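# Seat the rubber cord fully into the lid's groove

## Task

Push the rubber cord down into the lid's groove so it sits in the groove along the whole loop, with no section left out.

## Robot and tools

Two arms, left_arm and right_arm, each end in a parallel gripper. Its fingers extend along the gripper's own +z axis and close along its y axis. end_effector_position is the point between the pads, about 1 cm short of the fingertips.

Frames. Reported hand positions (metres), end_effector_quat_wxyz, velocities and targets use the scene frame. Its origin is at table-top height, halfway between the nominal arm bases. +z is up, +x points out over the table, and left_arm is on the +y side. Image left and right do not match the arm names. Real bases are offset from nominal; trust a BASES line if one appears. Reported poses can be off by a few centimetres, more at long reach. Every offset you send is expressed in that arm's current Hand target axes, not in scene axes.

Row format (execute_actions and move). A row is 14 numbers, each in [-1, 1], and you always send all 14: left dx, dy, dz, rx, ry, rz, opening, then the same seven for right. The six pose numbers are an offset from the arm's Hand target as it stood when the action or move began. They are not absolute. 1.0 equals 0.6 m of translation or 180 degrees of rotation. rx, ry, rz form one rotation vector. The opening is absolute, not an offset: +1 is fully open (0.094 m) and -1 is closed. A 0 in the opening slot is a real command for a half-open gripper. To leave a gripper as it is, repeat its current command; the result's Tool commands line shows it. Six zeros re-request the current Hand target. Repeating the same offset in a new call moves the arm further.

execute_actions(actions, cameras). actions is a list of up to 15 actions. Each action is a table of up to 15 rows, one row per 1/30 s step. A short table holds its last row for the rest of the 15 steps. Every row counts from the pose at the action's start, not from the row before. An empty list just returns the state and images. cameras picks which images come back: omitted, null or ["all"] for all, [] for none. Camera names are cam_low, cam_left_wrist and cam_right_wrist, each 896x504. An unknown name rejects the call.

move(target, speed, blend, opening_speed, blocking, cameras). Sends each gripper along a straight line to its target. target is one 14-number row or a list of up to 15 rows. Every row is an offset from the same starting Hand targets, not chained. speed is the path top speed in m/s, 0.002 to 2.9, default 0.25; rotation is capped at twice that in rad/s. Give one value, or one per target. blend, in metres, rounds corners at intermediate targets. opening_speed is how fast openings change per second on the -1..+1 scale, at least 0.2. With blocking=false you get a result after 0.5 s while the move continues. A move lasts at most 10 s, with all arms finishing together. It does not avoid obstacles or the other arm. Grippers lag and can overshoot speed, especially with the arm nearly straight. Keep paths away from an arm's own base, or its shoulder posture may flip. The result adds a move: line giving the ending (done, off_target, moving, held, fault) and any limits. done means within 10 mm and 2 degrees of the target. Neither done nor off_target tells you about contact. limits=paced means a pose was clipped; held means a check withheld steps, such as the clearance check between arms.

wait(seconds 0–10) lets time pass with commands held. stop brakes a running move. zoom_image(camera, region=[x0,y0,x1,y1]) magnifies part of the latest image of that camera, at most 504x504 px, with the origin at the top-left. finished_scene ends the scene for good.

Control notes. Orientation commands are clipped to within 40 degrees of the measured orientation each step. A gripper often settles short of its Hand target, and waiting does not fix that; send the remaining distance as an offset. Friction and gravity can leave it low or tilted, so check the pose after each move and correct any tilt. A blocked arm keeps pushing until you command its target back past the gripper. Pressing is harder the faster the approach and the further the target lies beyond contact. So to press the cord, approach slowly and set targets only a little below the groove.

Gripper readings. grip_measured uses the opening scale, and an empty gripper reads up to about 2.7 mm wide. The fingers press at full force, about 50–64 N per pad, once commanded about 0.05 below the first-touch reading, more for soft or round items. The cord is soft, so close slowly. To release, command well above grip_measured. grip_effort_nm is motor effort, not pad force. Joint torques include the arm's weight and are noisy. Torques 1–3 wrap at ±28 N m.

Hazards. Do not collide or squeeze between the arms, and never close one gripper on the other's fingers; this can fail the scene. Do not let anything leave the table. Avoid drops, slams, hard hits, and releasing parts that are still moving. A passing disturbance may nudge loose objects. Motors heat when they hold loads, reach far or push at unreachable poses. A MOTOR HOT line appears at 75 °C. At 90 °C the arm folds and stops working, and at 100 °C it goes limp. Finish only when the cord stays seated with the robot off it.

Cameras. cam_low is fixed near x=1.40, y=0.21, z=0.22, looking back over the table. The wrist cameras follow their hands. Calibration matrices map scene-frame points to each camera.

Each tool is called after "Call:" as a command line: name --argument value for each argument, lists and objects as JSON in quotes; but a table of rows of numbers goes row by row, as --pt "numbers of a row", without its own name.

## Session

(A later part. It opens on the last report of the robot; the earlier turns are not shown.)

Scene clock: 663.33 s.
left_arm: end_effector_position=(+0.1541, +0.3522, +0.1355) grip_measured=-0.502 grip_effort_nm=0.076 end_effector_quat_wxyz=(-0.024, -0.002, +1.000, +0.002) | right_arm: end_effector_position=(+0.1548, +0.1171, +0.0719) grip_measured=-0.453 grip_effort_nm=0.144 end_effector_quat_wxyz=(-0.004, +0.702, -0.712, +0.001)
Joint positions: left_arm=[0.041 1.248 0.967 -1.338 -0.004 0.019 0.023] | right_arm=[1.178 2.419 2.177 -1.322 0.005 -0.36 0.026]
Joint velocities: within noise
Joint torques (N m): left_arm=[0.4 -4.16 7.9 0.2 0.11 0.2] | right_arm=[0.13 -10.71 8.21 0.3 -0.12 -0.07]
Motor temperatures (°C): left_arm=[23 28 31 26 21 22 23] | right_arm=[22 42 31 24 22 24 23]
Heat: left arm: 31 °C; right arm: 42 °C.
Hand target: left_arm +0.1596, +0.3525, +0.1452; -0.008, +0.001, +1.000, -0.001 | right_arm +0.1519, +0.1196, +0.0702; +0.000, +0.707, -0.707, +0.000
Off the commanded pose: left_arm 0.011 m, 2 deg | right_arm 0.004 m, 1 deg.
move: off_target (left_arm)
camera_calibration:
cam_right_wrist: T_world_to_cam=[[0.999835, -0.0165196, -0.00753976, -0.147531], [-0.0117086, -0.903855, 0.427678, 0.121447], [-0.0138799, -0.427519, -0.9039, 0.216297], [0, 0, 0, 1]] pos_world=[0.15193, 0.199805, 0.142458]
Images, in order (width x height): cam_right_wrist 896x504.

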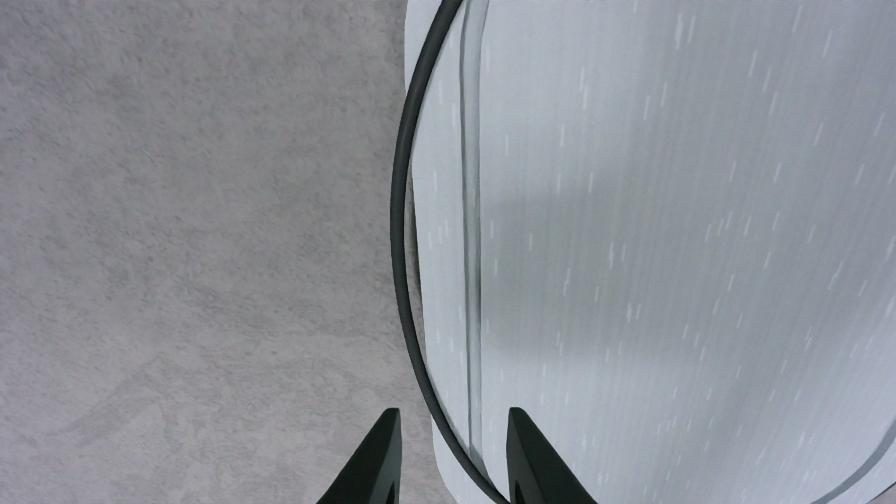

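Call:
move --pt "0 0 0 0 0 0 -0.5 -0.0023 0.023 0.03 0 0 0 -0.6" --pt "0 0 0 0 0 0 -0.5 -0.0023 0.023 0.071 0 0 0 -0.6" --cameras '["cam_right_wrist"]' --speed 0.1

Call:
zoom_image --camera "cam_right_wrist" --region '[360, 250, 560, 504]'

Scene clock: 673.97 s.
left_arm: end_effector_position=(+0.1539, +0.3522, +0.1355) grip_measured=-0.502 grip_effort_nm=0.081 end_effector_quat_wxyz=(-0.024, -0.002, +1.000, +0.002) | right_arm: end_effector_position=(+0.1404, +0.1201, +0.0343) grip_measured=-0.597 grip_effort_nm=-0.120 end_effector_quat_wxyz=(-0.004, +0.709, -0.705, +0.001)
Joint positions: left_arm=[0.041 1.248 0.967 -1.338 -0.004 0.019 0.023] | right_arm=[1.209 2.423 2.035 -1.177 0.005 -0.35 0.019]
Joint velocities: within noise
Joint torques (N m): left_arm=[0.42 -4.05 7.94 0.24 0.07 0.14] | right_arm=[-0.13 -11 5.98 0.54 -0.12 0.13]
Motor temperatures (°C): left_arm=[23 28 33 26 21 22 23] | right_arm=[22 42 32 24 22 24 23]
Heat: left arm: 33 °C; right arm: 42 °C.
Hand target: left_arm +0.1596, +0.3525, +0.1452; -0.008, +0.001, +1.000, -0.001 | right_arm +0.1381, +0.1211, +0.0276; +0.000, +0.707, -0.707, +0.000
Off the commanded pose: left_arm 0.011 m, 2 deg | right_arm 0.007 m, 1 deg.
move: off_target (left_arm)
camera_calibration:
cam_right_wrist: T_world_to_cam=[[0.99996, 0.00400786, -0.00799327, -0.135882], [0.00704702, -0.903478, 0.428577, 0.137422], [-0.00550407, -0.428616, -0.90347, 0.182342], [0, 0, 0, 1]] pos_world=[0.135912, 0.202857, 0.104759]
Images, in order (width x height): cam_right_wrist 896x504.

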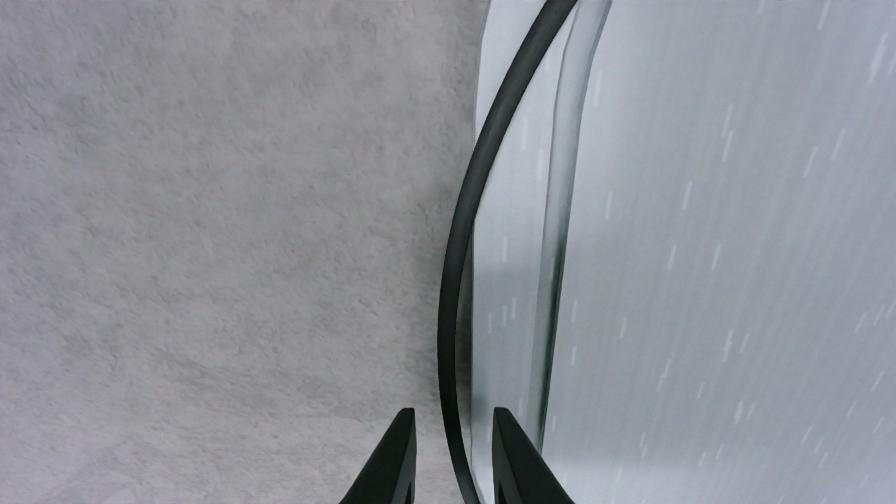

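Scaled by 1.984 from the camera's 896x504 image, which has a finer 1280x720 frame.

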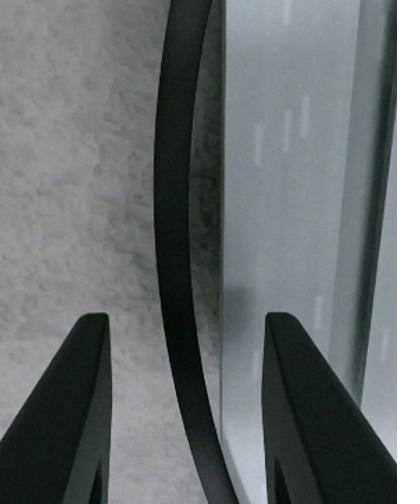

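Call:
move --pt "0 0 0 0 0 0 -0.5 0 0 0.013 0 0 0 -0.61" --pt "0 0 0 0 0 0 -0.5 0 0 0.013 0 0 0 -0.95" --cameras '["cam_right_wrist"]' --speed 0.06

Call:
zoom_image --camera "cam_right_wrist" --region '[360, 250, 560, 504]'

Scene clock: 679.37 s.
left_arm: end_effector_position=(+0.1538, +0.3522, +0.1355) grip_measured=-0.502 grip_effort_nm=0.076 end_effector_quat_wxyz=(-0.025, -0.002, +1.000, +0.002) | right_arm: end_effector_position=(+0.1408, +0.1213, +0.0298) grip_measured=-0.947 grip_effort_nm=-0.120 end_effector_quat_wxyz=(-0.007, +0.709, -0.705, -0.001)
Joint positions: left_arm=[0.041 1.248 0.967 -1.339 -0.004 0.019 0.023] | right_arm=[1.209 2.423 2.017 -1.151 0.005 -0.349 0.002]
Joint velocities: within noise
Joint torques (N m): left_arm=[0.35 -4.26 8.09 0.28 0.15 0.12] | right_arm=[-0.14 -10.48 5.82 0.6 -0.13 0.11]
Motor temperatures (°C): left_arm=[23 27 34 26 21 22 23] | right_arm=[22 43 32 24 22 24 23]
Heat: left arm: 34 °C; right arm: 43 °C.
Hand target: left_arm +0.1596, +0.3525, +0.1452; -0.008, +0.001, +1.000, -0.001 | right_arm +0.1381, +0.1210, +0.0198; +0.000, +0.707, -0.707, +0.000
Off the commanded pose: left_arm 0.011 m, 2 deg | right_arm 0.010 m, 1 deg.
move: off_target (left_arm)
camera_calibration:
cam_right_wrist: T_world_to_cam=[[0.99998, 0.00373963, -0.00515012, -0.136443], [0.00556203, -0.906811, 0.4215, 0.141298], [-0.00309393, -0.42152, -0.906814, 0.177676], [0, 0, 0, 1]] pos_world=[0.136204, 0.203535, 0.100859]
Images, in order (width x height): cam_right_wrist 896x504.

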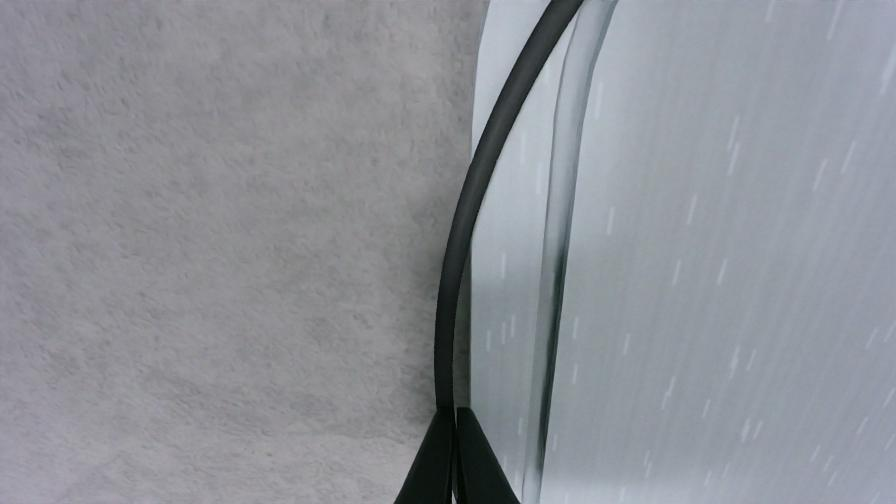

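Scaled by 1.984 from the camera's 896x504 image, which has a finer 1280x720 frame.

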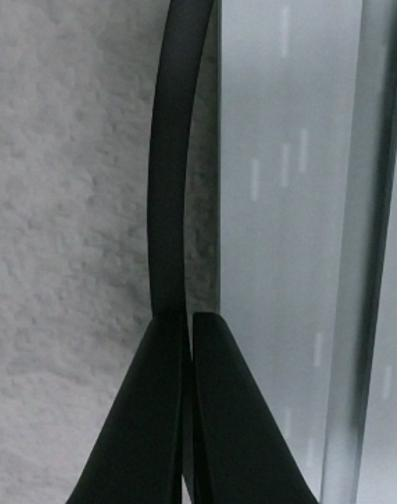

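Call:
move --pt "0 0 0 0 0 0 -0.5 0 0.003 0 0 0 0 -0.65" --pt "0 0 0 0 0 0 -0.5 0 0.003 0.013 0 0 0 -0.66" --cameras '["cam_right_wrist"]' --speed 0.06

Call:
zoom_image --camera "cam_right_wrist" --region '[360, 250, 560, 504]'

Scene clock: 686.00 s.
left_arm: end_effector_position=(+0.1538, +0.3522, +0.1355) grip_measured=-0.502 grip_effort_nm=0.076 end_effector_quat_wxyz=(-0.025, -0.001, +1.000, +0.002) | right_arm: end_effector_position=(+0.1406, +0.1206, +0.0266) grip_measured=-0.657 grip_effort_nm=-0.125 end_effector_quat_wxyz=(-0.007, +0.708, -0.706, -0.001)
Joint positions: left_arm=[0.041 1.248 0.967 -1.339 -0.004 0.019 0.023] | right_arm=[1.209 2.423 2.004 -1.138 0.005 -0.345 0.016]
Joint velocities: within noise
Joint torques (N m): left_arm=[0.34 -3.89 8.01 0.2 0.11 0.13] | right_arm=[0.16 -10.14 5.01 0.77 -0.11 0.13]
Motor temperatures (°C): left_arm=[23 27 35 26 21 22 23] | right_arm=[22 44 31 24 22 24 23]
Heat: left arm: 35 °C; right arm: 44 °C.
Hand target: left_arm +0.1596, +0.3525, +0.1452; -0.008, +0.001, +1.000, -0.001 | right_arm +0.1363, +0.1210, +0.0119; +0.000, +0.707, -0.707, +0.000
Off the commanded pose: left_arm 0.011 m, 2 deg | right_arm 0.015 m, 1 deg.
move: off_target (left_arm, right_arm); target 2's new opening was sent with right_arm's hand 0.015 m and 1 deg from that target
camera_calibration:
cam_right_wrist: T_world_to_cam=[[0.999985, -0.000149411, -0.00541453, -0.135647], [0.00214999, -0.906552, 0.422088, 0.142378], [-0.00497162, -0.422093, -0.906539, 0.174829], [0, 0, 0, 1]] pos_world=[0.136208, 0.202847, 0.097659]
Images, in order (width x height): cam_right_wrist 896x504.

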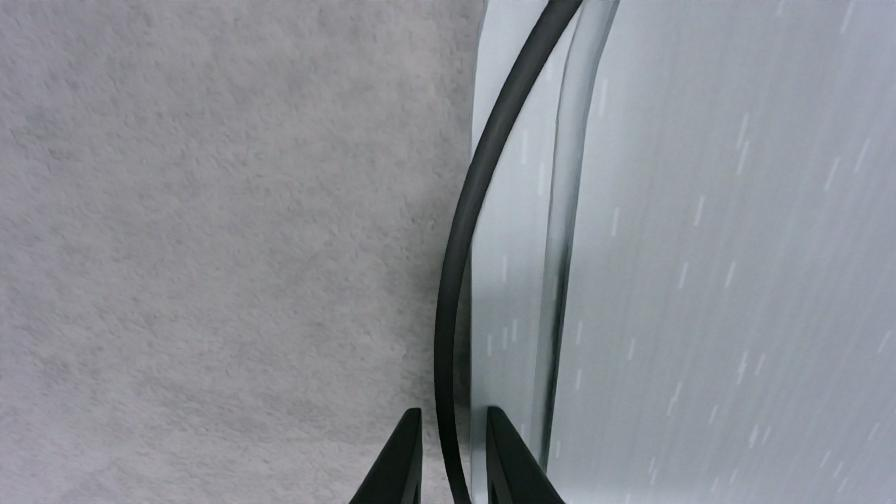

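Scaled by 1.984 from the camera's 896x504 image, which has a finer 1280x720 frame.

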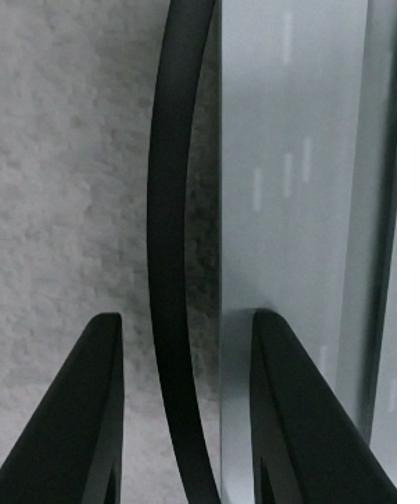

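Call:
move --pt "0 0 0 0 0 0 -0.5 0 0 -0.003 0 0 0 -0.67" --pt "0 0 0 0 0 0 -0.5 0 0 -0.003 0 0 0 -0.95" --cameras '["cam_right_wrist"]' --speed 0.06

Call:
zoom_image --camera "cam_right_wrist" --region '[360, 250, 560, 504]'

Scene clock: 692.20 s.
left_arm: end_effector_position=(+0.1538, +0.3522, +0.1355) grip_measured=-0.502 grip_effort_nm=0.081 end_effector_quat_wxyz=(-0.025, -0.001, +1.000, +0.002) | right_arm: end_effector_position=(+0.1411, +0.1216, +0.0266) grip_measured=-0.947 grip_effort_nm=-0.564 end_effector_quat_wxyz=(-0.009, +0.707, -0.707, -0.001)
Joint positions: left_arm=[0.041 1.248 0.967 -1.339 -0.004 0.019 0.023] | right_arm=[1.209 2.423 2.004 -1.134 0.006 -0.345 0.002]
Joint velocities: within noise
Joint torques (N m): left_arm=[0.54 -3.92 7.98 0.21 0.07 0.16] | right_arm=[0.2 -10.22 5.35 0.68 -0.14 0.12]
Motor temperatures (°C): left_arm=[23 27 35 26 21 22 23] | right_arm=[22 44 31 24 22 24 23]
Heat: left arm: 35 °C; right arm: 44 °C.
Hand target: left_arm +0.1596, +0.3525, +0.1452; -0.008, +0.001, +1.000, -0.001 | right_arm +0.1363, +0.1210, +0.0137; +0.000, +0.707, -0.707, +0.000
Off the commanded pose: left_arm 0.011 m, 2 deg | right_arm 0.014 m, 1 deg.
move: off_target (left_arm, right_arm); target 2's new opening was sent with right_arm's hand 0.014 m and 1 deg from that target
camera_calibration:
cam_right_wrist: T_world_to_cam=[[0.999996, -0.000908946, -0.00284046, -0.136238], [0.000363379, -0.908193, 0.41855, 0.143893], [-0.00296013, -0.41855, -0.908189, 0.1746], [0, 0, 0, 1]] pos_world=[0.136702, 0.203637, 0.0979563]
Images, in order (width x height): cam_right_wrist 896x504.

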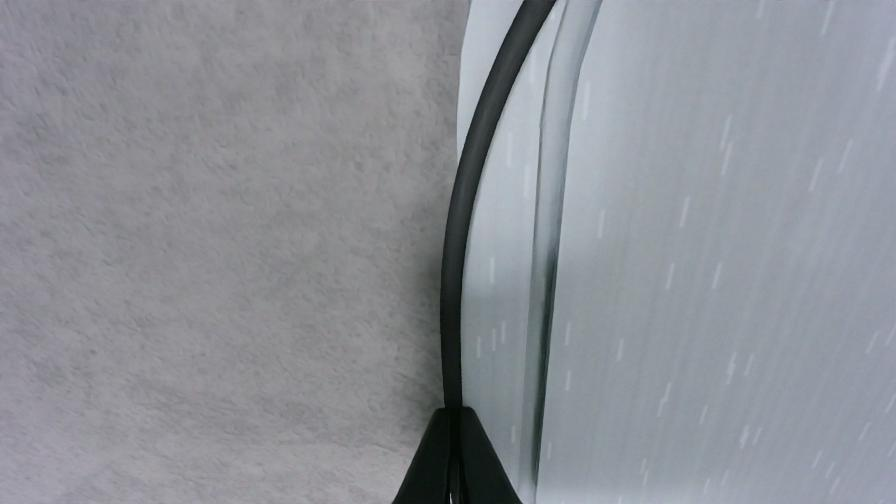

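Scaled by 1.984 from the camera's 896x504 image, which has a finer 1280x720 frame.

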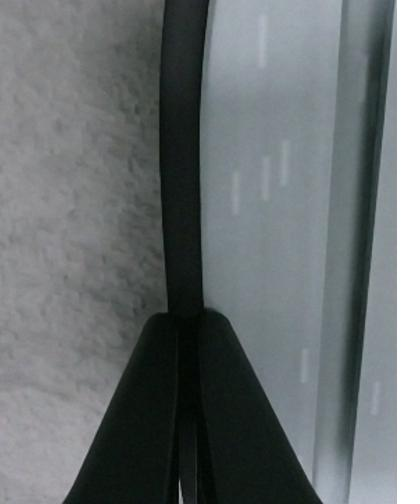

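Call:
move --pt "0 0 0 0 0 0 -0.5 0 0 -0.037 0 0 0 -0.95" --pt "0 0 0 0 0 0 -0.5 0 -0.047 -0.027 0 0 0 -0.95" --cameras '["cam_right_wrist"]' --speed 0.06

Call:
zoom_image --camera "cam_right_wrist" --region '[360, 250, 560, 504]'

Scene clock: 700.27 s.
left_arm: end_effector_position=(+0.1538, +0.3522, +0.1355) grip_measured=-0.502 grip_effort_nm=0.081 end_effector_quat_wxyz=(-0.025, -0.001, +1.000, +0.002) | right_arm: end_effector_position=(+0.1638, +0.1200, +0.0315) grip_measured=-0.948 grip_effort_nm=-0.515 end_effector_quat_wxyz=(-0.004, +0.705, -0.710, +0.001)
Joint positions: left_arm=[0.041 1.248 0.967 -1.339 -0.004 0.019 0.023] | right_arm=[1.163 2.466 2.101 -1.199 0.006 -0.382 0.002]
Joint velocities: within noise
Joint torques (N m): left_arm=[0.46 -4.12 8.18 0.22 0.02 0.11] | right_arm=[-0.55 -10.97 8.23 0.33 -0.12 -0.05]
Motor temperatures (°C): left_arm=[23 27 36 26 21 22 23] | right_arm=[22 45 31 24 22 24 23]
Heat: left arm: 36 °C; right arm: 45 °C.
Hand target: left_arm +0.1596, +0.3525, +0.1452; -0.008, +0.001, +1.000, -0.001 | right_arm +0.1644, +0.1211, +0.0300; +0.000, +0.707, -0.707, +0.000
Off the commanded pose: left_arm 0.011 m, 2 deg | right_arm 0.002 m, 1 deg.
move: off_target (left_arm)
camera_calibration:
cam_right_wrist: T_world_to_cam=[[0.999939, -0.00898318, -0.00639093, -0.157737], [-0.00538085, -0.903637, 0.428265, 0.140312], [-0.00962226, -0.428205, -0.90363, 0.180554], [0, 0, 0, 1]] pos_world=[0.16022, 0.202688, 0.102055]
Images, in order (width x height): cam_right_wrist 896x504.

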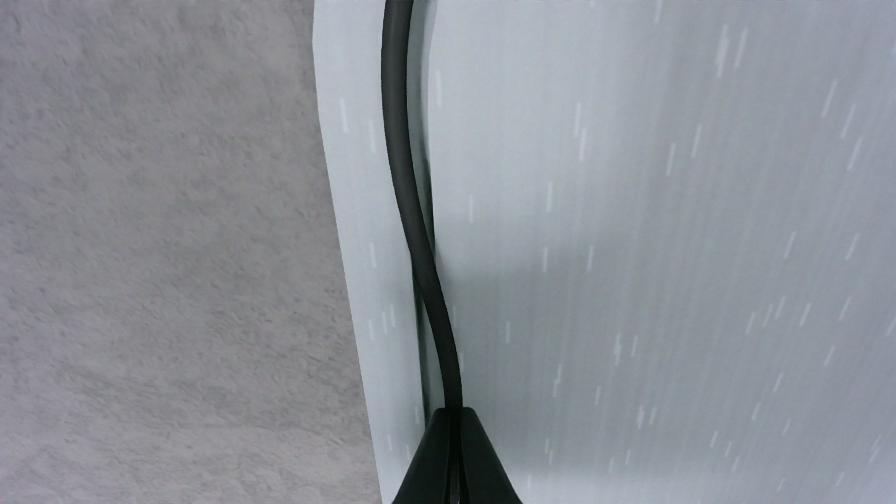

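Scaled by 1.984 from the camera's 896x504 image, which has a finer 1280x720 frame.

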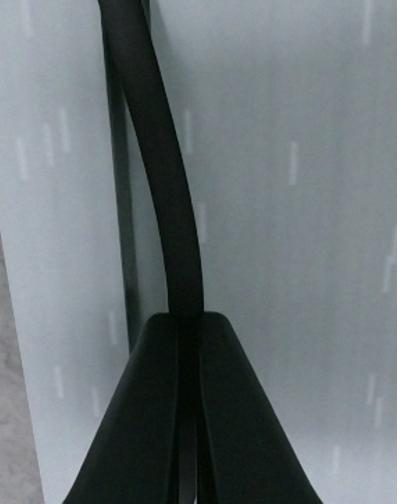

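Call:
move --pt "0 0 0 0 0 0 -0.5 0 0.011 0 0 0 0 -0.95" --pt "0 0 0 0 0 0 -0.5 0 0.010 0.012 0 0 0 -0.95" --cameras '["cam_right_wrist"]' --speed 0.06

Call:
zoom_image --camera "cam_right_wrist" --region '[360, 250, 560, 504]'

Scene clock: 707.20 s.
left_arm: end_effector_position=(+0.1538, +0.3522, +0.1355) grip_measured=-0.502 grip_effort_nm=0.076 end_effector_quat_wxyz=(-0.025, -0.001, +1.000, +0.002) | right_arm: end_effector_position=(+0.1626, +0.1191, +0.0289) grip_measured=-0.950 grip_effort_nm=-0.232 end_effector_quat_wxyz=(-0.003, +0.705, -0.709, +0.002)
Joint positions: left_arm=[0.041 1.248 0.967 -1.339 -0.004 0.019 0.023] | right_arm=[1.164 2.466 2.091 -1.193 0.006 -0.383 0.002]
Joint velocities: left_arm=[within noise] | right_arm=[-0.012 -0.007 -0.007 -0.051 0.007 -0.022 -0.006]
Joint torques (N m): left_arm=[0.53 -4.15 8.03 0.23 0.12 0.14] | right_arm=[0.2 -11.54 5.7 0.59 -0.12 0.06]
Motor temperatures (°C): left_arm=[23 27 37 26 21 22 23] | right_arm=[22 46 31 24 22 24 23]
Heat: left arm: 37 °C; right arm: 46 °C.
Hand target: left_arm +0.1596, +0.3525, +0.1452; -0.008, +0.001, +1.000, -0.001 | right_arm +0.1585, +0.1211, +0.0228; +0.000, +0.707, -0.707, +0.000
Off the commanded pose: left_arm 0.011 m, 2 deg | right_arm 0.008 m, 1 deg.
move: off_target (left_arm)
camera_calibration:
cam_right_wrist: T_world_to_cam=[[0.999947, -0.00670876, -0.00780992, -0.156883], [-0.00268261, -0.902127, 0.431463, 0.139958], [-0.00994012, -0.431419, -0.902097, 0.178215], [0, 0, 0, 1]] pos_world=[0.159022, 0.202092, 0.099155]
Images, in order (width x height): cam_right_wrist 896x504.

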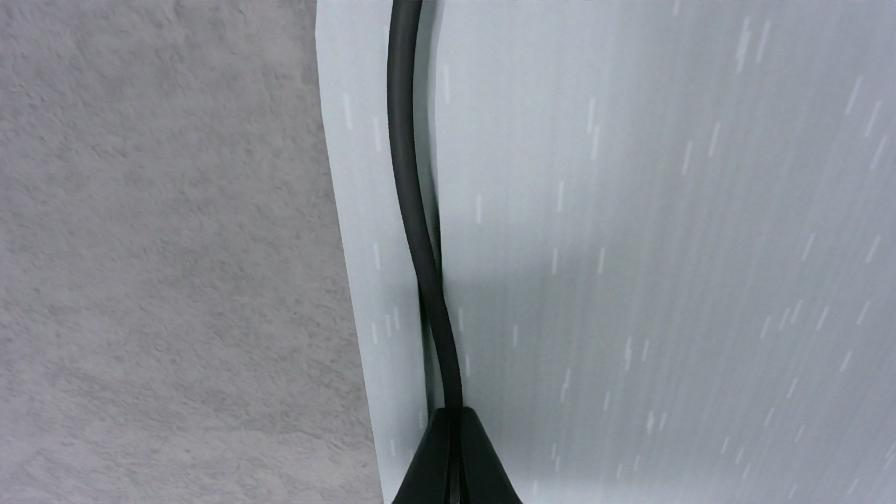

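Scaled by 1.984 from the camera's 896x504 image, which has a finer 1280x720 frame.

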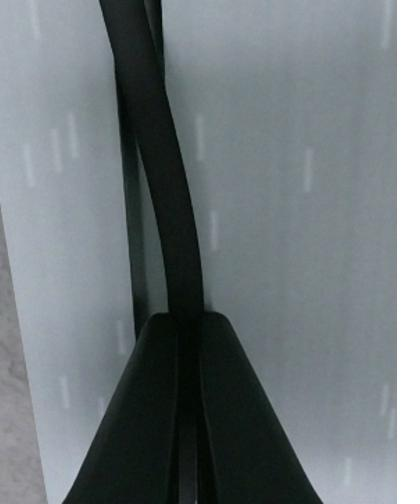

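Call:
move --target '[0,0,0,0,0,0,-0.5,0,0.010,-0.004,0,0,0,-0.95]' --cameras '["cam_right_wrist"]' --speed 0.1

Call:
zoom_image --camera "cam_right_wrist" --region '[360, 250, 560, 504]'

Scene clock: 710.90 s.
left_arm: end_effector_position=(+0.1538, +0.3522, +0.1355) grip_measured=-0.502 grip_effort_nm=0.081 end_effector_quat_wxyz=(-0.025, -0.001, +1.000, +0.002) | right_arm: end_effector_position=(+0.1621, +0.1190, +0.0283) grip_measured=-0.950 grip_effort_nm=-0.720 end_effector_quat_wxyz=(-0.003, +0.705, -0.709, +0.005)
Joint positions: left_arm=[0.041 1.248 0.967 -1.339 -0.004 0.019 0.023] | right_arm=[1.167 2.466 2.088 -1.191 0.011 -0.379 0.002]
Joint velocities: left_arm=[within noise] | right_arm=[0.002 -0.002 -0.002 -0.022 -0.022 0.022 -0.006]
Joint torques (N m): left_arm=[0.49 -4.08 8.05 0.26 0.13 0.17] | right_arm=[0.91 -12.64 4.88 0.58 -0.18 0.12]
Motor temperatures (°C): left_arm=[23 27 37 26 21 22 23] | right_arm=[22 47 31 24 22 24 23]
Heat: left arm: 37 °C; right arm: 47 °C.
Hand target: left_arm +0.1596, +0.3525, +0.1452; -0.008, +0.001, +1.000, -0.001 | right_arm +0.1525, +0.1211, +0.0253; +0.000, +0.707, -0.707, +0.000
Off the commanded pose: left_arm 0.011 m, 2 deg | right_arm 0.010 m, 1 deg.
move: off_target (left_arm)
camera_calibration:
cam_right_wrist: T_world_to_cam=[[0.999962, -0.00824852, -0.00270474, -0.156269], [-0.00625758, -0.900904, 0.433972, 0.140523], [-0.00601634, -0.433939, -0.900922, 0.177202], [0, 0, 0, 1]] pos_world=[0.158209, 0.202204, 0.0982396]
Images, in order (width x height): cam_right_wrist 896x504.

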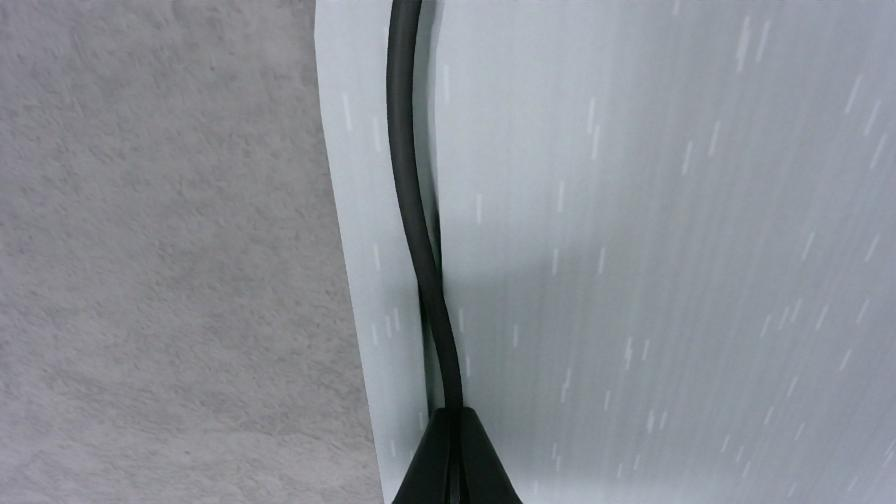

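Scaled by 1.984 from the camera's 896x504 image, which has a finer 1280x720 frame.

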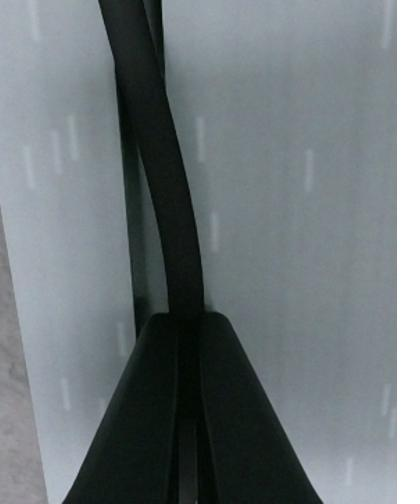

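Call:
move --target '[0,0,0,0,0,0,-0.5,0,0.004,-0.02,0,0,0,-0.95]' --cameras '["cam_right_wrist"]' --speed 0.1

Call:
zoom_image --camera "cam_right_wrist" --region '[360, 250, 560, 504]'

Scene clock: 715.30 s.
left_arm: end_effector_position=(+0.1538, +0.3522, +0.1355) grip_measured=-0.502 grip_effort_nm=0.071 end_effector_quat_wxyz=(-0.025, -0.001, +1.000, +0.002) | right_arm: end_effector_position=(+0.1617, +0.1188, +0.0283) grip_measured=-0.947 grip_effort_nm=-0.462 end_effector_quat_wxyz=(-0.004, +0.704, -0.710, +0.008)
Joint positions: left_arm=[0.041 1.248 0.967 -1.339 -0.004 0.019 0.023] | right_arm=[1.17 2.466 2.088 -1.192 0.017 -0.374 0.002]
Joint velocities: within noise
Joint torques (N m): left_arm=[0.49 -3.95 7.99 0.21 0.1 0.17] | right_arm=[1.06 -13.78 6.93 0.17 -0.18 0.09]
Motor temperatures (°C): left_arm=[23 27 37 26 21 22 23] | right_arm=[22 48 31 23 22 24 23]
Heat: left arm: 37 °C; right arm: 48 °C.
Hand target: left_arm +0.1596, +0.3525, +0.1452; -0.008, +0.001, +1.000, -0.001 | right_arm +0.1500, +0.1211, +0.0373; +0.000, +0.707, -0.707, +0.000
Off the commanded pose: left_arm 0.011 m, 2 deg | right_arm 0.015 m, 1 deg.
move: off_target (left_arm, right_arm)
camera_calibration:
cam_right_wrist: T_world_to_cam=[[0.999942, -0.0105617, 0.00213921, -0.155761], [-0.0104354, -0.899533, 0.436729, 0.140872], [-0.00268829, -0.436726, -0.899591, 0.176874], [0, 0, 0, 1]] pos_world=[0.157697, 0.202319, 0.0979244]
Images, in order (width x height): cam_right_wrist 896x504.

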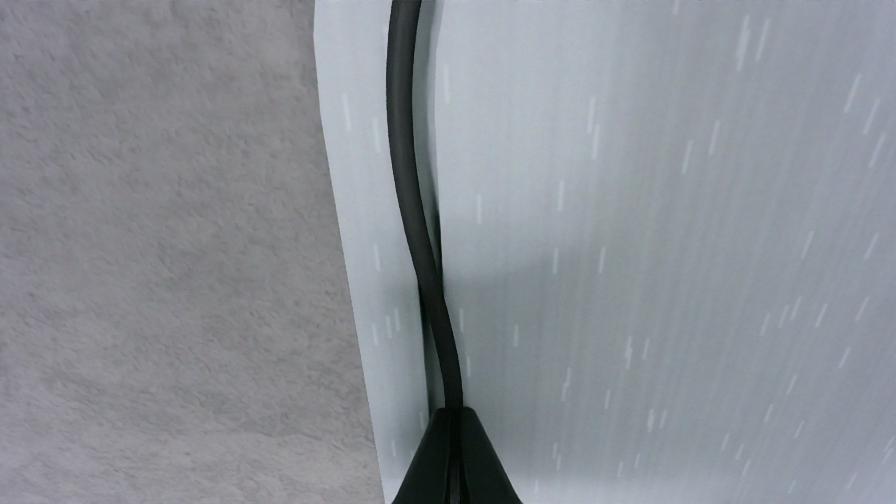

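Scaled by 1.984 from the camera's 896x504 image, which has a finer 1280x720 frame.

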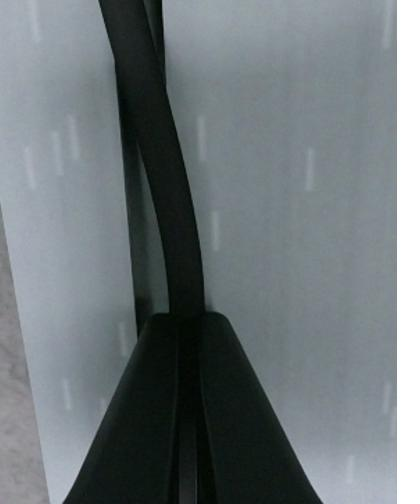

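Call:
move --target '[0,0,0,0,0,0,-0.5,0,0,-0.03,0,0,0,-0.95]' --cameras '["cam_right_wrist"]' --speed 0.1

Scene clock: 718.87 s.
left_arm: end_effector_position=(+0.1538, +0.3522, +0.1355) grip_measured=-0.502 grip_effort_nm=0.076 end_effector_quat_wxyz=(-0.025, -0.001, +1.000, +0.002) | right_arm: end_effector_position=(+0.1528, +0.1155, +0.0381) grip_measured=-0.947 grip_effort_nm=-0.569 end_effector_quat_wxyz=(+0.012, +0.708, -0.706, +0.009)
Joint positions: left_arm=[0.041 1.248 0.967 -1.339 -0.004 0.019 0.023] | right_arm=[1.181 2.466 2.127 -1.262 0.008 -0.372 0.002]
Joint velocities: within noise
Joint torques (N m): left_arm=[0.39 -4.16 8.05 0.3 0.09 0.11] | right_arm=[0.16 -14.63 8.12 0.16 -0.14 0.11]
Motor temperatures (°C): left_arm=[23 26 37 26 21 22 23] | right_arm=[22 50 31 23 22 24 23]
Heat: left arm: 37 °C; right arm: 50 °C.
Hand target: left_arm +0.1596, +0.3525, +0.1452; -0.008, +0.001, +1.000, -0.001 | right_arm +0.1501, +0.1211, +0.0553; +0.000, +0.707, -0.707, +0.000
Off the commanded pose: left_arm 0.011 m, 2 deg | right_arm 0.018 m, 2 deg.
move: off_target (left_arm, right_arm)
camera_calibration:
cam_right_wrist: T_world_to_cam=[[0.999841, -0.000580765, -0.0178339, -0.147318], [0.0076768, -0.888239, 0.459318, 0.128431], [-0.0161075, -0.459382, -0.888093, 0.188456], [0, 0, 0, 1]] pos_world=[0.149344, 0.200565, 0.105748]
Images, in order (width x height): cam_right_wrist 896x504.

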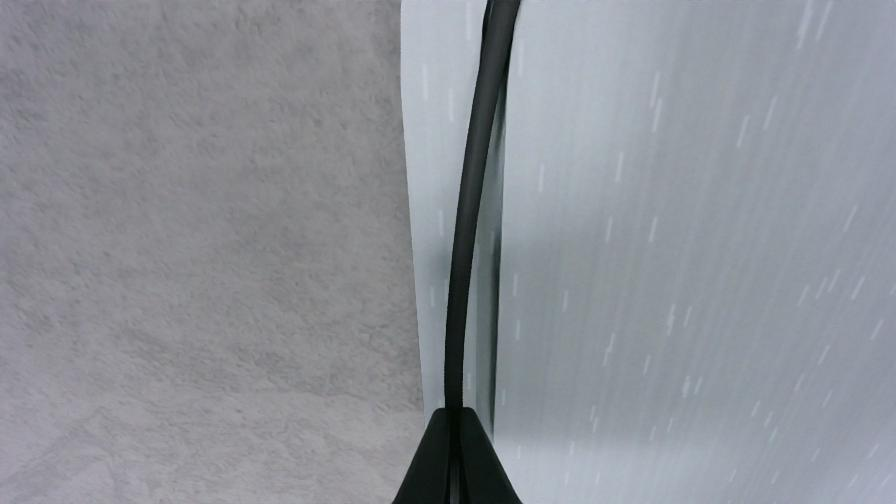

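Call:
move --target '[0,0,0,0,0,0,-0.5,0,-0.018,0.040,0,0,0,-0.95]' --cameras '["cam_right_wrist"]' --speed 0.06

Call:
zoom_image --camera "cam_right_wrist" --region '[360, 250, 560, 504]'

Scene clock: 726.67 s.
left_arm: end_effector_position=(+0.1538, +0.3522, +0.1355) grip_measured=-0.502 grip_effort_nm=0.081 end_effector_quat_wxyz=(-0.025, -0.001, +1.000, +0.002) | right_arm: end_effector_position=(+0.1585, +0.1212, +0.0366) grip_measured=-0.948 grip_effort_nm=-0.520 end_effector_quat_wxyz=(-0.002, +0.706, -0.708, +0.003)
Joint positions: left_arm=[0.041 1.248 0.967 -1.339 -0.004 0.019 0.023] | right_arm=[1.174 2.466 2.122 -1.225 0.007 -0.376 0.002]
Joint velocities: within noise
Joint torques (N m): left_arm=[0.49 -4.04 8.02 0.27 0.07 0.14] | right_arm=[-0.92 -11.66 5.93 0.62 -0.12 -0.02]
Motor temperatures (°C): left_arm=[23 26 38 26 21 22 23] | right_arm=[22 53 32 23 22 24 23]
Heat: left arm: 38 °C; right arm: 53 °C.
Hand target: left_arm +0.1596, +0.3525, +0.1452; -0.008, +0.001, +1.000, -0.001 | right_arm +0.1609, +0.1210, +0.0312; +0.000, +0.707, -0.707, +0.000
Off the commanded pose: left_arm 0.011 m, 2 deg | right_arm 0.006 m, 0 deg.
move: off_target (left_arm)
camera_calibration:
cam_right_wrist: T_world_to_cam=[[0.999962, -0.00404163, -0.00777231, -0.153058], [-0.000274991, -0.90126, 0.433279, 0.137952], [-0.00875602, -0.43326, -0.901226, 0.185985], [0, 0, 0, 1]] pos_world=[0.154719, 0.204291, 0.106653]
Images, in order (width x height): cam_right_wrist 896x504.

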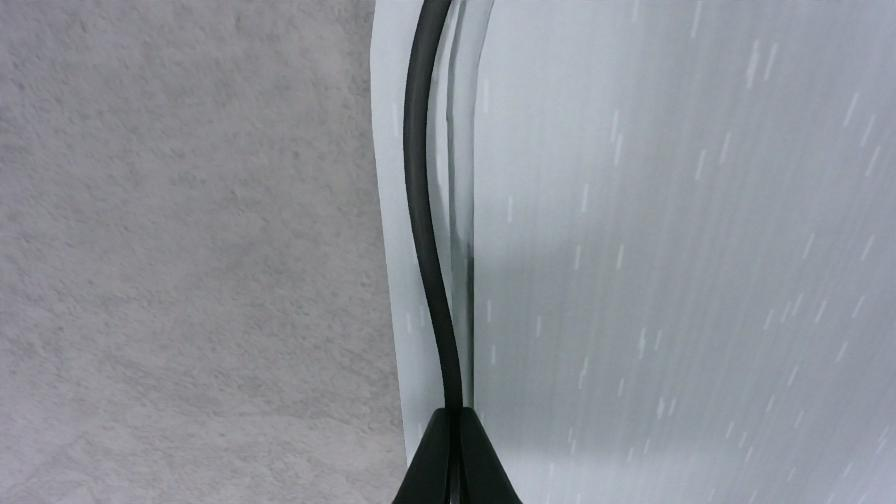

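Scaled by 1.984 from the camera's 896x504 image, which has a finer 1280x720 frame.

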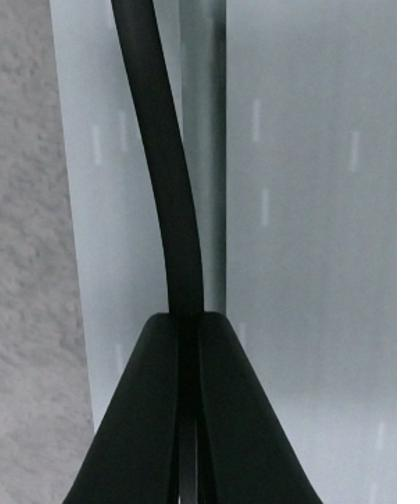

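Call:
execute_actions --actions '[]'

Call:
zoom_image --camera "cam_right_wrist" --region '[360, 250, 560, 504]'

Scene clock: 750.17 s.
left_arm: end_effector_position=(+0.1538, +0.3522, +0.1355) grip_measured=-0.502 grip_effort_nm=0.076 end_effector_quat_wxyz=(-0.025, -0.001, +1.000, +0.002) | right_arm: end_effector_position=(+0.1588, +0.1218, +0.0366) grip_measured=-0.948 grip_effort_nm=-0.642 end_effector_quat_wxyz=(-0.003, +0.707, -0.708, +0.002)
Joint positions: left_arm=[0.041 1.248 0.967 -1.339 -0.004 0.019 0.023] | right_arm=[1.174 2.466 2.122 -1.223 0.007 -0.377 0.002]
Joint velocities: within noise
Joint torques (N m): left_arm=[0.55 -3.93 7.9 0.29 0.14 0.14] | right_arm=[-0.96 -11.7 5.89 0.56 -0.13 -0.04]
Motor temperatures (°C): left_arm=[23 26 39 26 21 22 23] | right_arm=[22 52 31 23 22 24 23]
Heat: left arm: 39 °C; right arm: 52 °C.
Hand target: left_arm +0.1596, +0.3525, +0.1452; -0.008, +0.001, +1.000, -0.001 | right_arm +0.1609, +0.1210, +0.0312; +0.000, +0.707, -0.707, +0.000
Tool commands: left_gripper/opening=-0.5 right_gripper/opening=-0.95
Off the commanded pose: left_arm 0.011 m, 2 deg | right_arm 0.006 m, 0 deg.
camera_calibration:
cam_left_wrist: T_world_to_cam=[[-0.0251898, -0.99968, 0.00240085, 0.357231], [-0.880059, 0.0233147, 0.474291, 0.109261], [-0.474195, 0.00983442, -0.880365, 0.288746], [0, 0, 0, 1]] pos_world=[0.242077, 0.351729, 0.201523]
cam_right_wrist: T_world_to_cam=[[0.999971, -0.00322747, -0.00683435, -0.15342], [0.0000331283, -0.902361, 0.43098, 0.138731], [-0.00755803, -0.430968, -0.902336, 0.185842], [0, 0, 0, 1]] pos_world=[0.154815, 0.204782, 0.106853]

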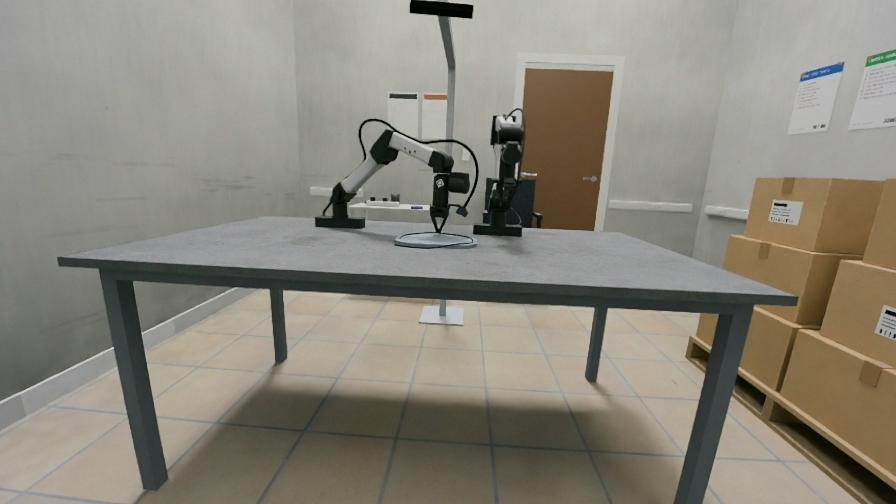

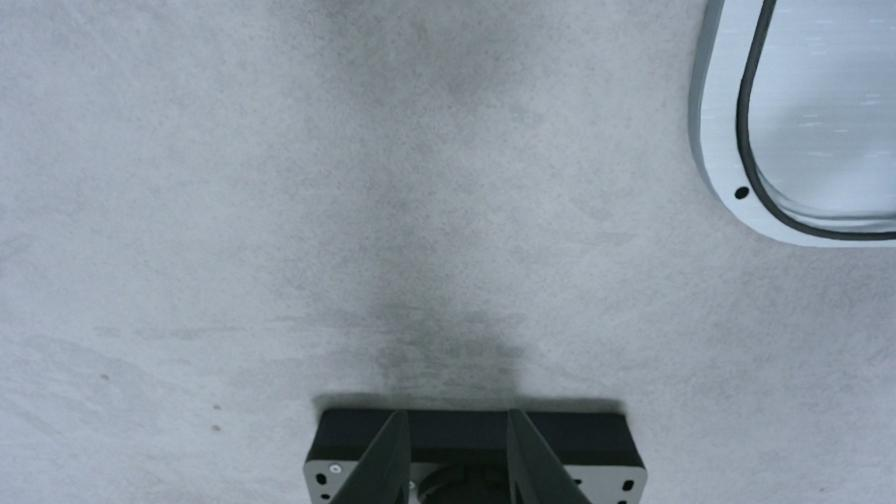

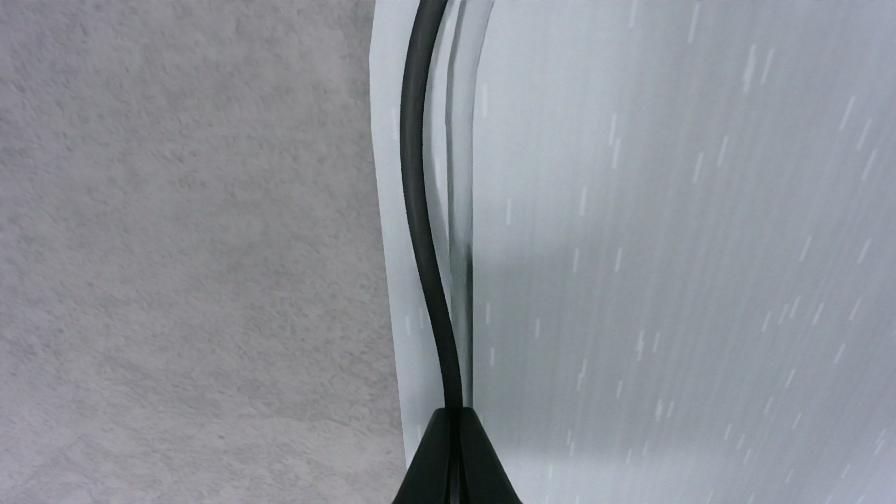

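Scaled by 1.984 from the camera's 896x504 image, which has a finer 1280x720 frame.

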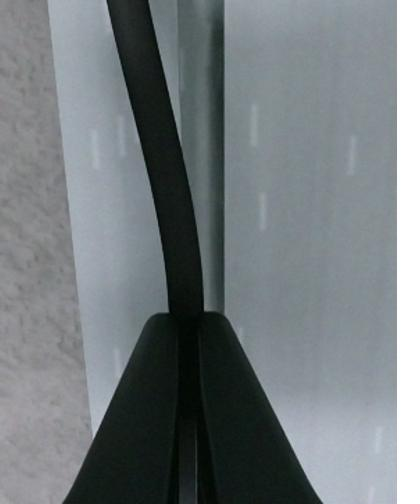

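Call:
move --pt "0 0 0 0 0 0 -0.5 0 -0.0012 0.0287 0 0 0 -0.95" --speed 0.03 --cameras '["cam_right_wrist"]'

Call:
zoom_image --camera "cam_right_wrist" --region '[360, 250, 560, 504]'

Scene clock: 754.73 s.
left_arm: end_effector_position=(+0.1538, +0.3522, +0.1355) grip_measured=-0.502 grip_effort_nm=0.085 end_effector_quat_wxyz=(-0.025, -0.001, +1.000, +0.002) | right_arm: end_effector_position=(+0.1584, +0.1209, +0.0282) grip_measured=-0.948 grip_effort_nm=-0.716 end_effector_quat_wxyz=(-0.003, +0.707, -0.707, +0.002)
Joint positions: left_arm=[0.041 1.248 0.967 -1.339 -0.004 0.019 0.023] | right_arm=[1.174 2.466 2.088 -1.189 0.007 -0.377 0.002]
Joint velocities: left_arm=[within noise] | right_arm=[0.012 -0.002 -0.007 0.007 0.022 -0.007 -0.004]
Joint torques (N m): left_arm=[0.44 -4.15 7.84 0.26 0.15 0.16] | right_arm=[-1.07 -10.36 4.94 0.85 -0.13 -0.07]
Motor temperatures (°C): left_arm=[23 26 39 26 21 22 23] | right_arm=[22 52 31 23 22 24 23]
Heat: left arm: 39 °C; right arm: 52 °C.
Hand target: left_arm +0.1596, +0.3525, +0.1452; -0.008, +0.001, +1.000, -0.001 | right_arm +0.1616, +0.1210, +0.0140; +0.000, +0.707, -0.707, +0.000
Off the commanded pose: left_arm 0.011 m, 2 deg | right_arm 0.015 m, 0 deg.
move: off_target (left_arm, right_arm)
camera_calibration:
cam_right_wrist: T_world_to_cam=[[0.999974, -0.00242309, -0.00678037, -0.153149], [0.000735739, -0.90236, 0.430982, 0.141338], [-0.00716265, -0.430976, -0.902335, 0.177767], [0, 0, 0, 1]] pos_world=[0.154314, 0.20378, 0.098453]
Images, in order (width x height): cam_right_wrist 896x504.

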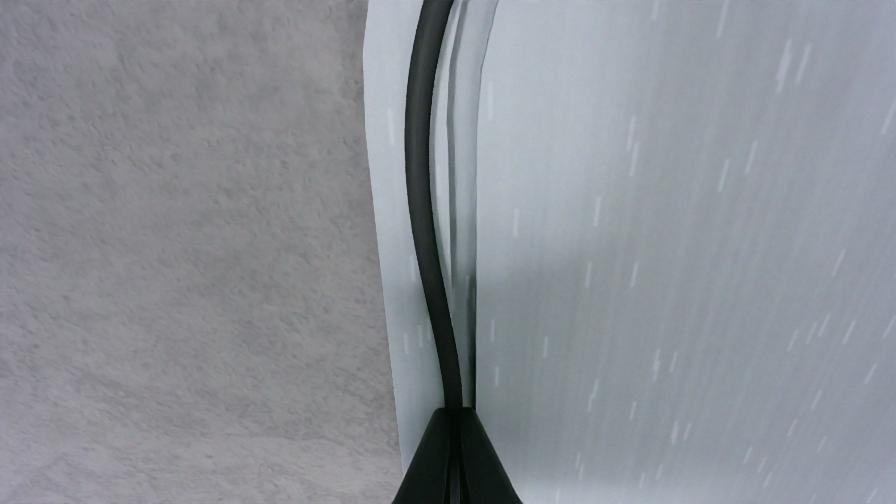

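Scaled by 1.984 from the camera's 896x504 image, which has a finer 1280x720 frame.

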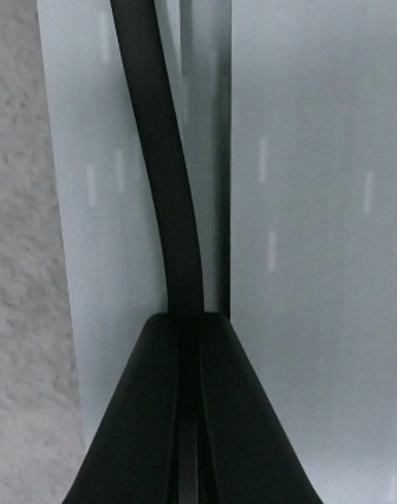

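Call:
move --pt "0 0 0 0 0 0 -0.5 0 -0.011 -0.045 0 0 0 -0.95" --pt "0 0 0 0 0 0 -0.5 0 -0.008 0.0 0 0 0 -0.95" --speed 0.04 --cameras '["cam_right_wrist"]'

Call:
zoom_image --camera "cam_right_wrist" --region '[360, 250, 560, 504]'

Scene clock: 760.23 s.
left_arm: end_effector_position=(+0.1538, +0.3522, +0.1355) grip_measured=-0.502 grip_effort_nm=0.081 end_effector_quat_wxyz=(-0.025, -0.001, +1.000, +0.002) | right_arm: end_effector_position=(+0.1647, +0.1208, +0.0280) grip_measured=-0.947 grip_effort_nm=-0.462 end_effector_quat_wxyz=(-0.003, +0.706, -0.708, +0.001)
Joint positions: left_arm=[0.041 1.248 0.967 -1.339 -0.004 0.019 0.023] | right_arm=[1.161 2.477 2.107 -1.197 0.004 -0.389 0.002]
Joint velocities: within noise
Joint torques (N m): left_arm=[0.18 -4.03 8.09 0.22 0.11 0.16] | right_arm=[-0.69 -10.63 4.9 0.83 -0.11 -0.03]
Motor temperatures (°C): left_arm=[23 26 39 26 21 22 23] | right_arm=[22 52 31 23 22 24 23]
Heat: left arm: 39 °C; right arm: 52 °C.
Hand target: left_arm +0.1596, +0.3525, +0.1452; -0.008, +0.001, +1.000, -0.001 | right_arm +0.1664, +0.1210, +0.0139; +0.000, +0.707, -0.707, +0.000
Off the commanded pose: left_arm 0.011 m, 2 deg | right_arm 0.014 m, 0 deg.
move: off_target (left_arm, right_arm)
camera_calibration:
cam_right_wrist: T_world_to_cam=[[0.99995, -0.00435188, -0.00895627, -0.159248], [-0.0000825873, -0.903035, 0.429567, 0.141601], [-0.00995725, -0.429545, -0.90299, 0.177868], [0, 0, 0, 1]] pos_world=[0.161022, 0.203581, 0.0983599]
Images, in order (width x height): cam_right_wrist 896x504.

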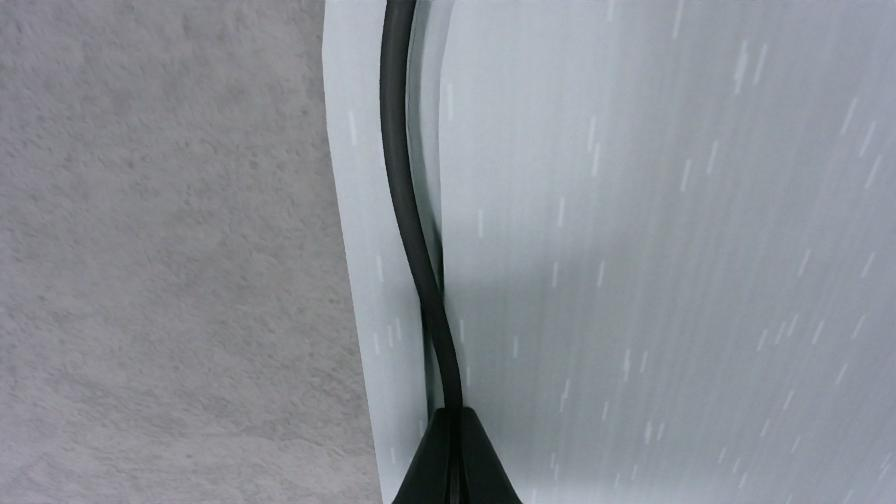

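Scaled by 1.984 from the camera's 896x504 image, which has a finer 1280x720 frame.

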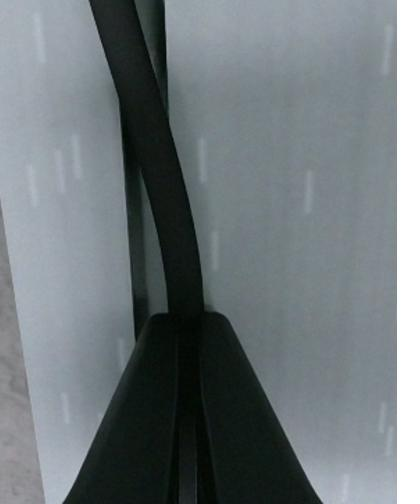

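Call:
move --pt "0 0 0 0 0 0 -0.5 0 0.0103 -0.045 0 0 0 -0.95" --pt "0 0 0 0 0 0 -0.5 0 0.0083 0.0 0 0 0 -0.95" --speed 0.04 --cameras '["cam_right_wrist"]'

Call:
zoom_image --camera "cam_right_wrist" --region '[360, 250, 560, 504]'

Scene clock: 768.23 s.
left_arm: end_effector_position=(+0.1538, +0.3522, +0.1355) grip_measured=-0.502 grip_effort_nm=0.076 end_effector_quat_wxyz=(-0.025, -0.001, +1.000, +0.002) | right_arm: end_effector_position=(+0.1635, +0.1178, +0.0273) grip_measured=-0.948 grip_effort_nm=-0.735 end_effector_quat_wxyz=(+0.002, +0.706, -0.708, +0.003)
Joint positions: left_arm=[0.041 1.248 0.967 -1.339 -0.004 0.019 0.023] | right_arm=[1.161 2.474 2.101 -1.203 0.004 -0.389 0.002]
Joint velocities: left_arm=[within noise] | right_arm=[0.012 -0.027 -0.002 -0.066 -0.11 0.007 -0.004]
Joint torques (N m): left_arm=[0.46 -4 8.01 0.24 0.1 0.1] | right_arm=[0.13 -11.28 4.14 0.98 -0.12 0.07]
Motor temperatures (°C): left_arm=[23 26 40 26 21 22 23] | right_arm=[22 51 31 24 22 24 23]
Heat: left arm: 40 °C; right arm: 51 °C.
Hand target: left_arm +0.1596, +0.3525, +0.1452; -0.008, +0.001, +1.000, -0.001 | right_arm +0.1614, +0.1210, +0.0141; +0.000, +0.707, -0.707, +0.000
Off the commanded pose: left_arm 0.011 m, 2 deg | right_arm 0.014 m, 0 deg.
move: off_target (left_arm, right_arm)
camera_calibration:
cam_right_wrist: T_world_to_cam=[[0.999905, -0.00447061, -0.0130273, -0.157857], [0.00169303, -0.898786, 0.438385, 0.13829], [-0.0136686, -0.438366, -0.898693, 0.177526], [0, 0, 0, 1]] pos_world=[0.160034, 0.201409, 0.0968603]
Images, in order (width x height): cam_right_wrist 896x504.

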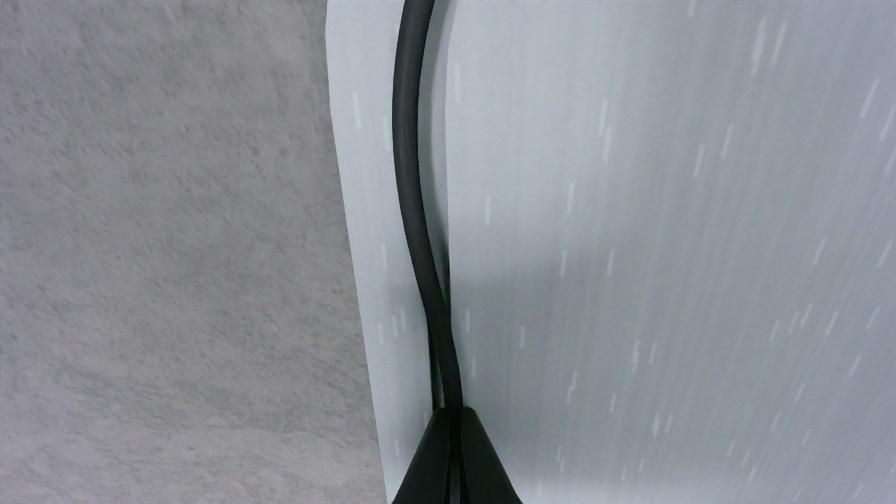

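Scaled by 1.984 from the camera's 896x504 image, which has a finer 1280x720 frame.

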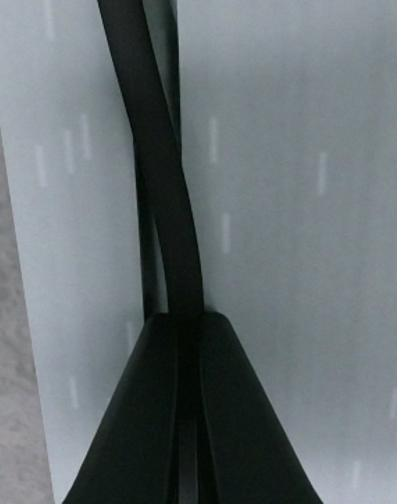

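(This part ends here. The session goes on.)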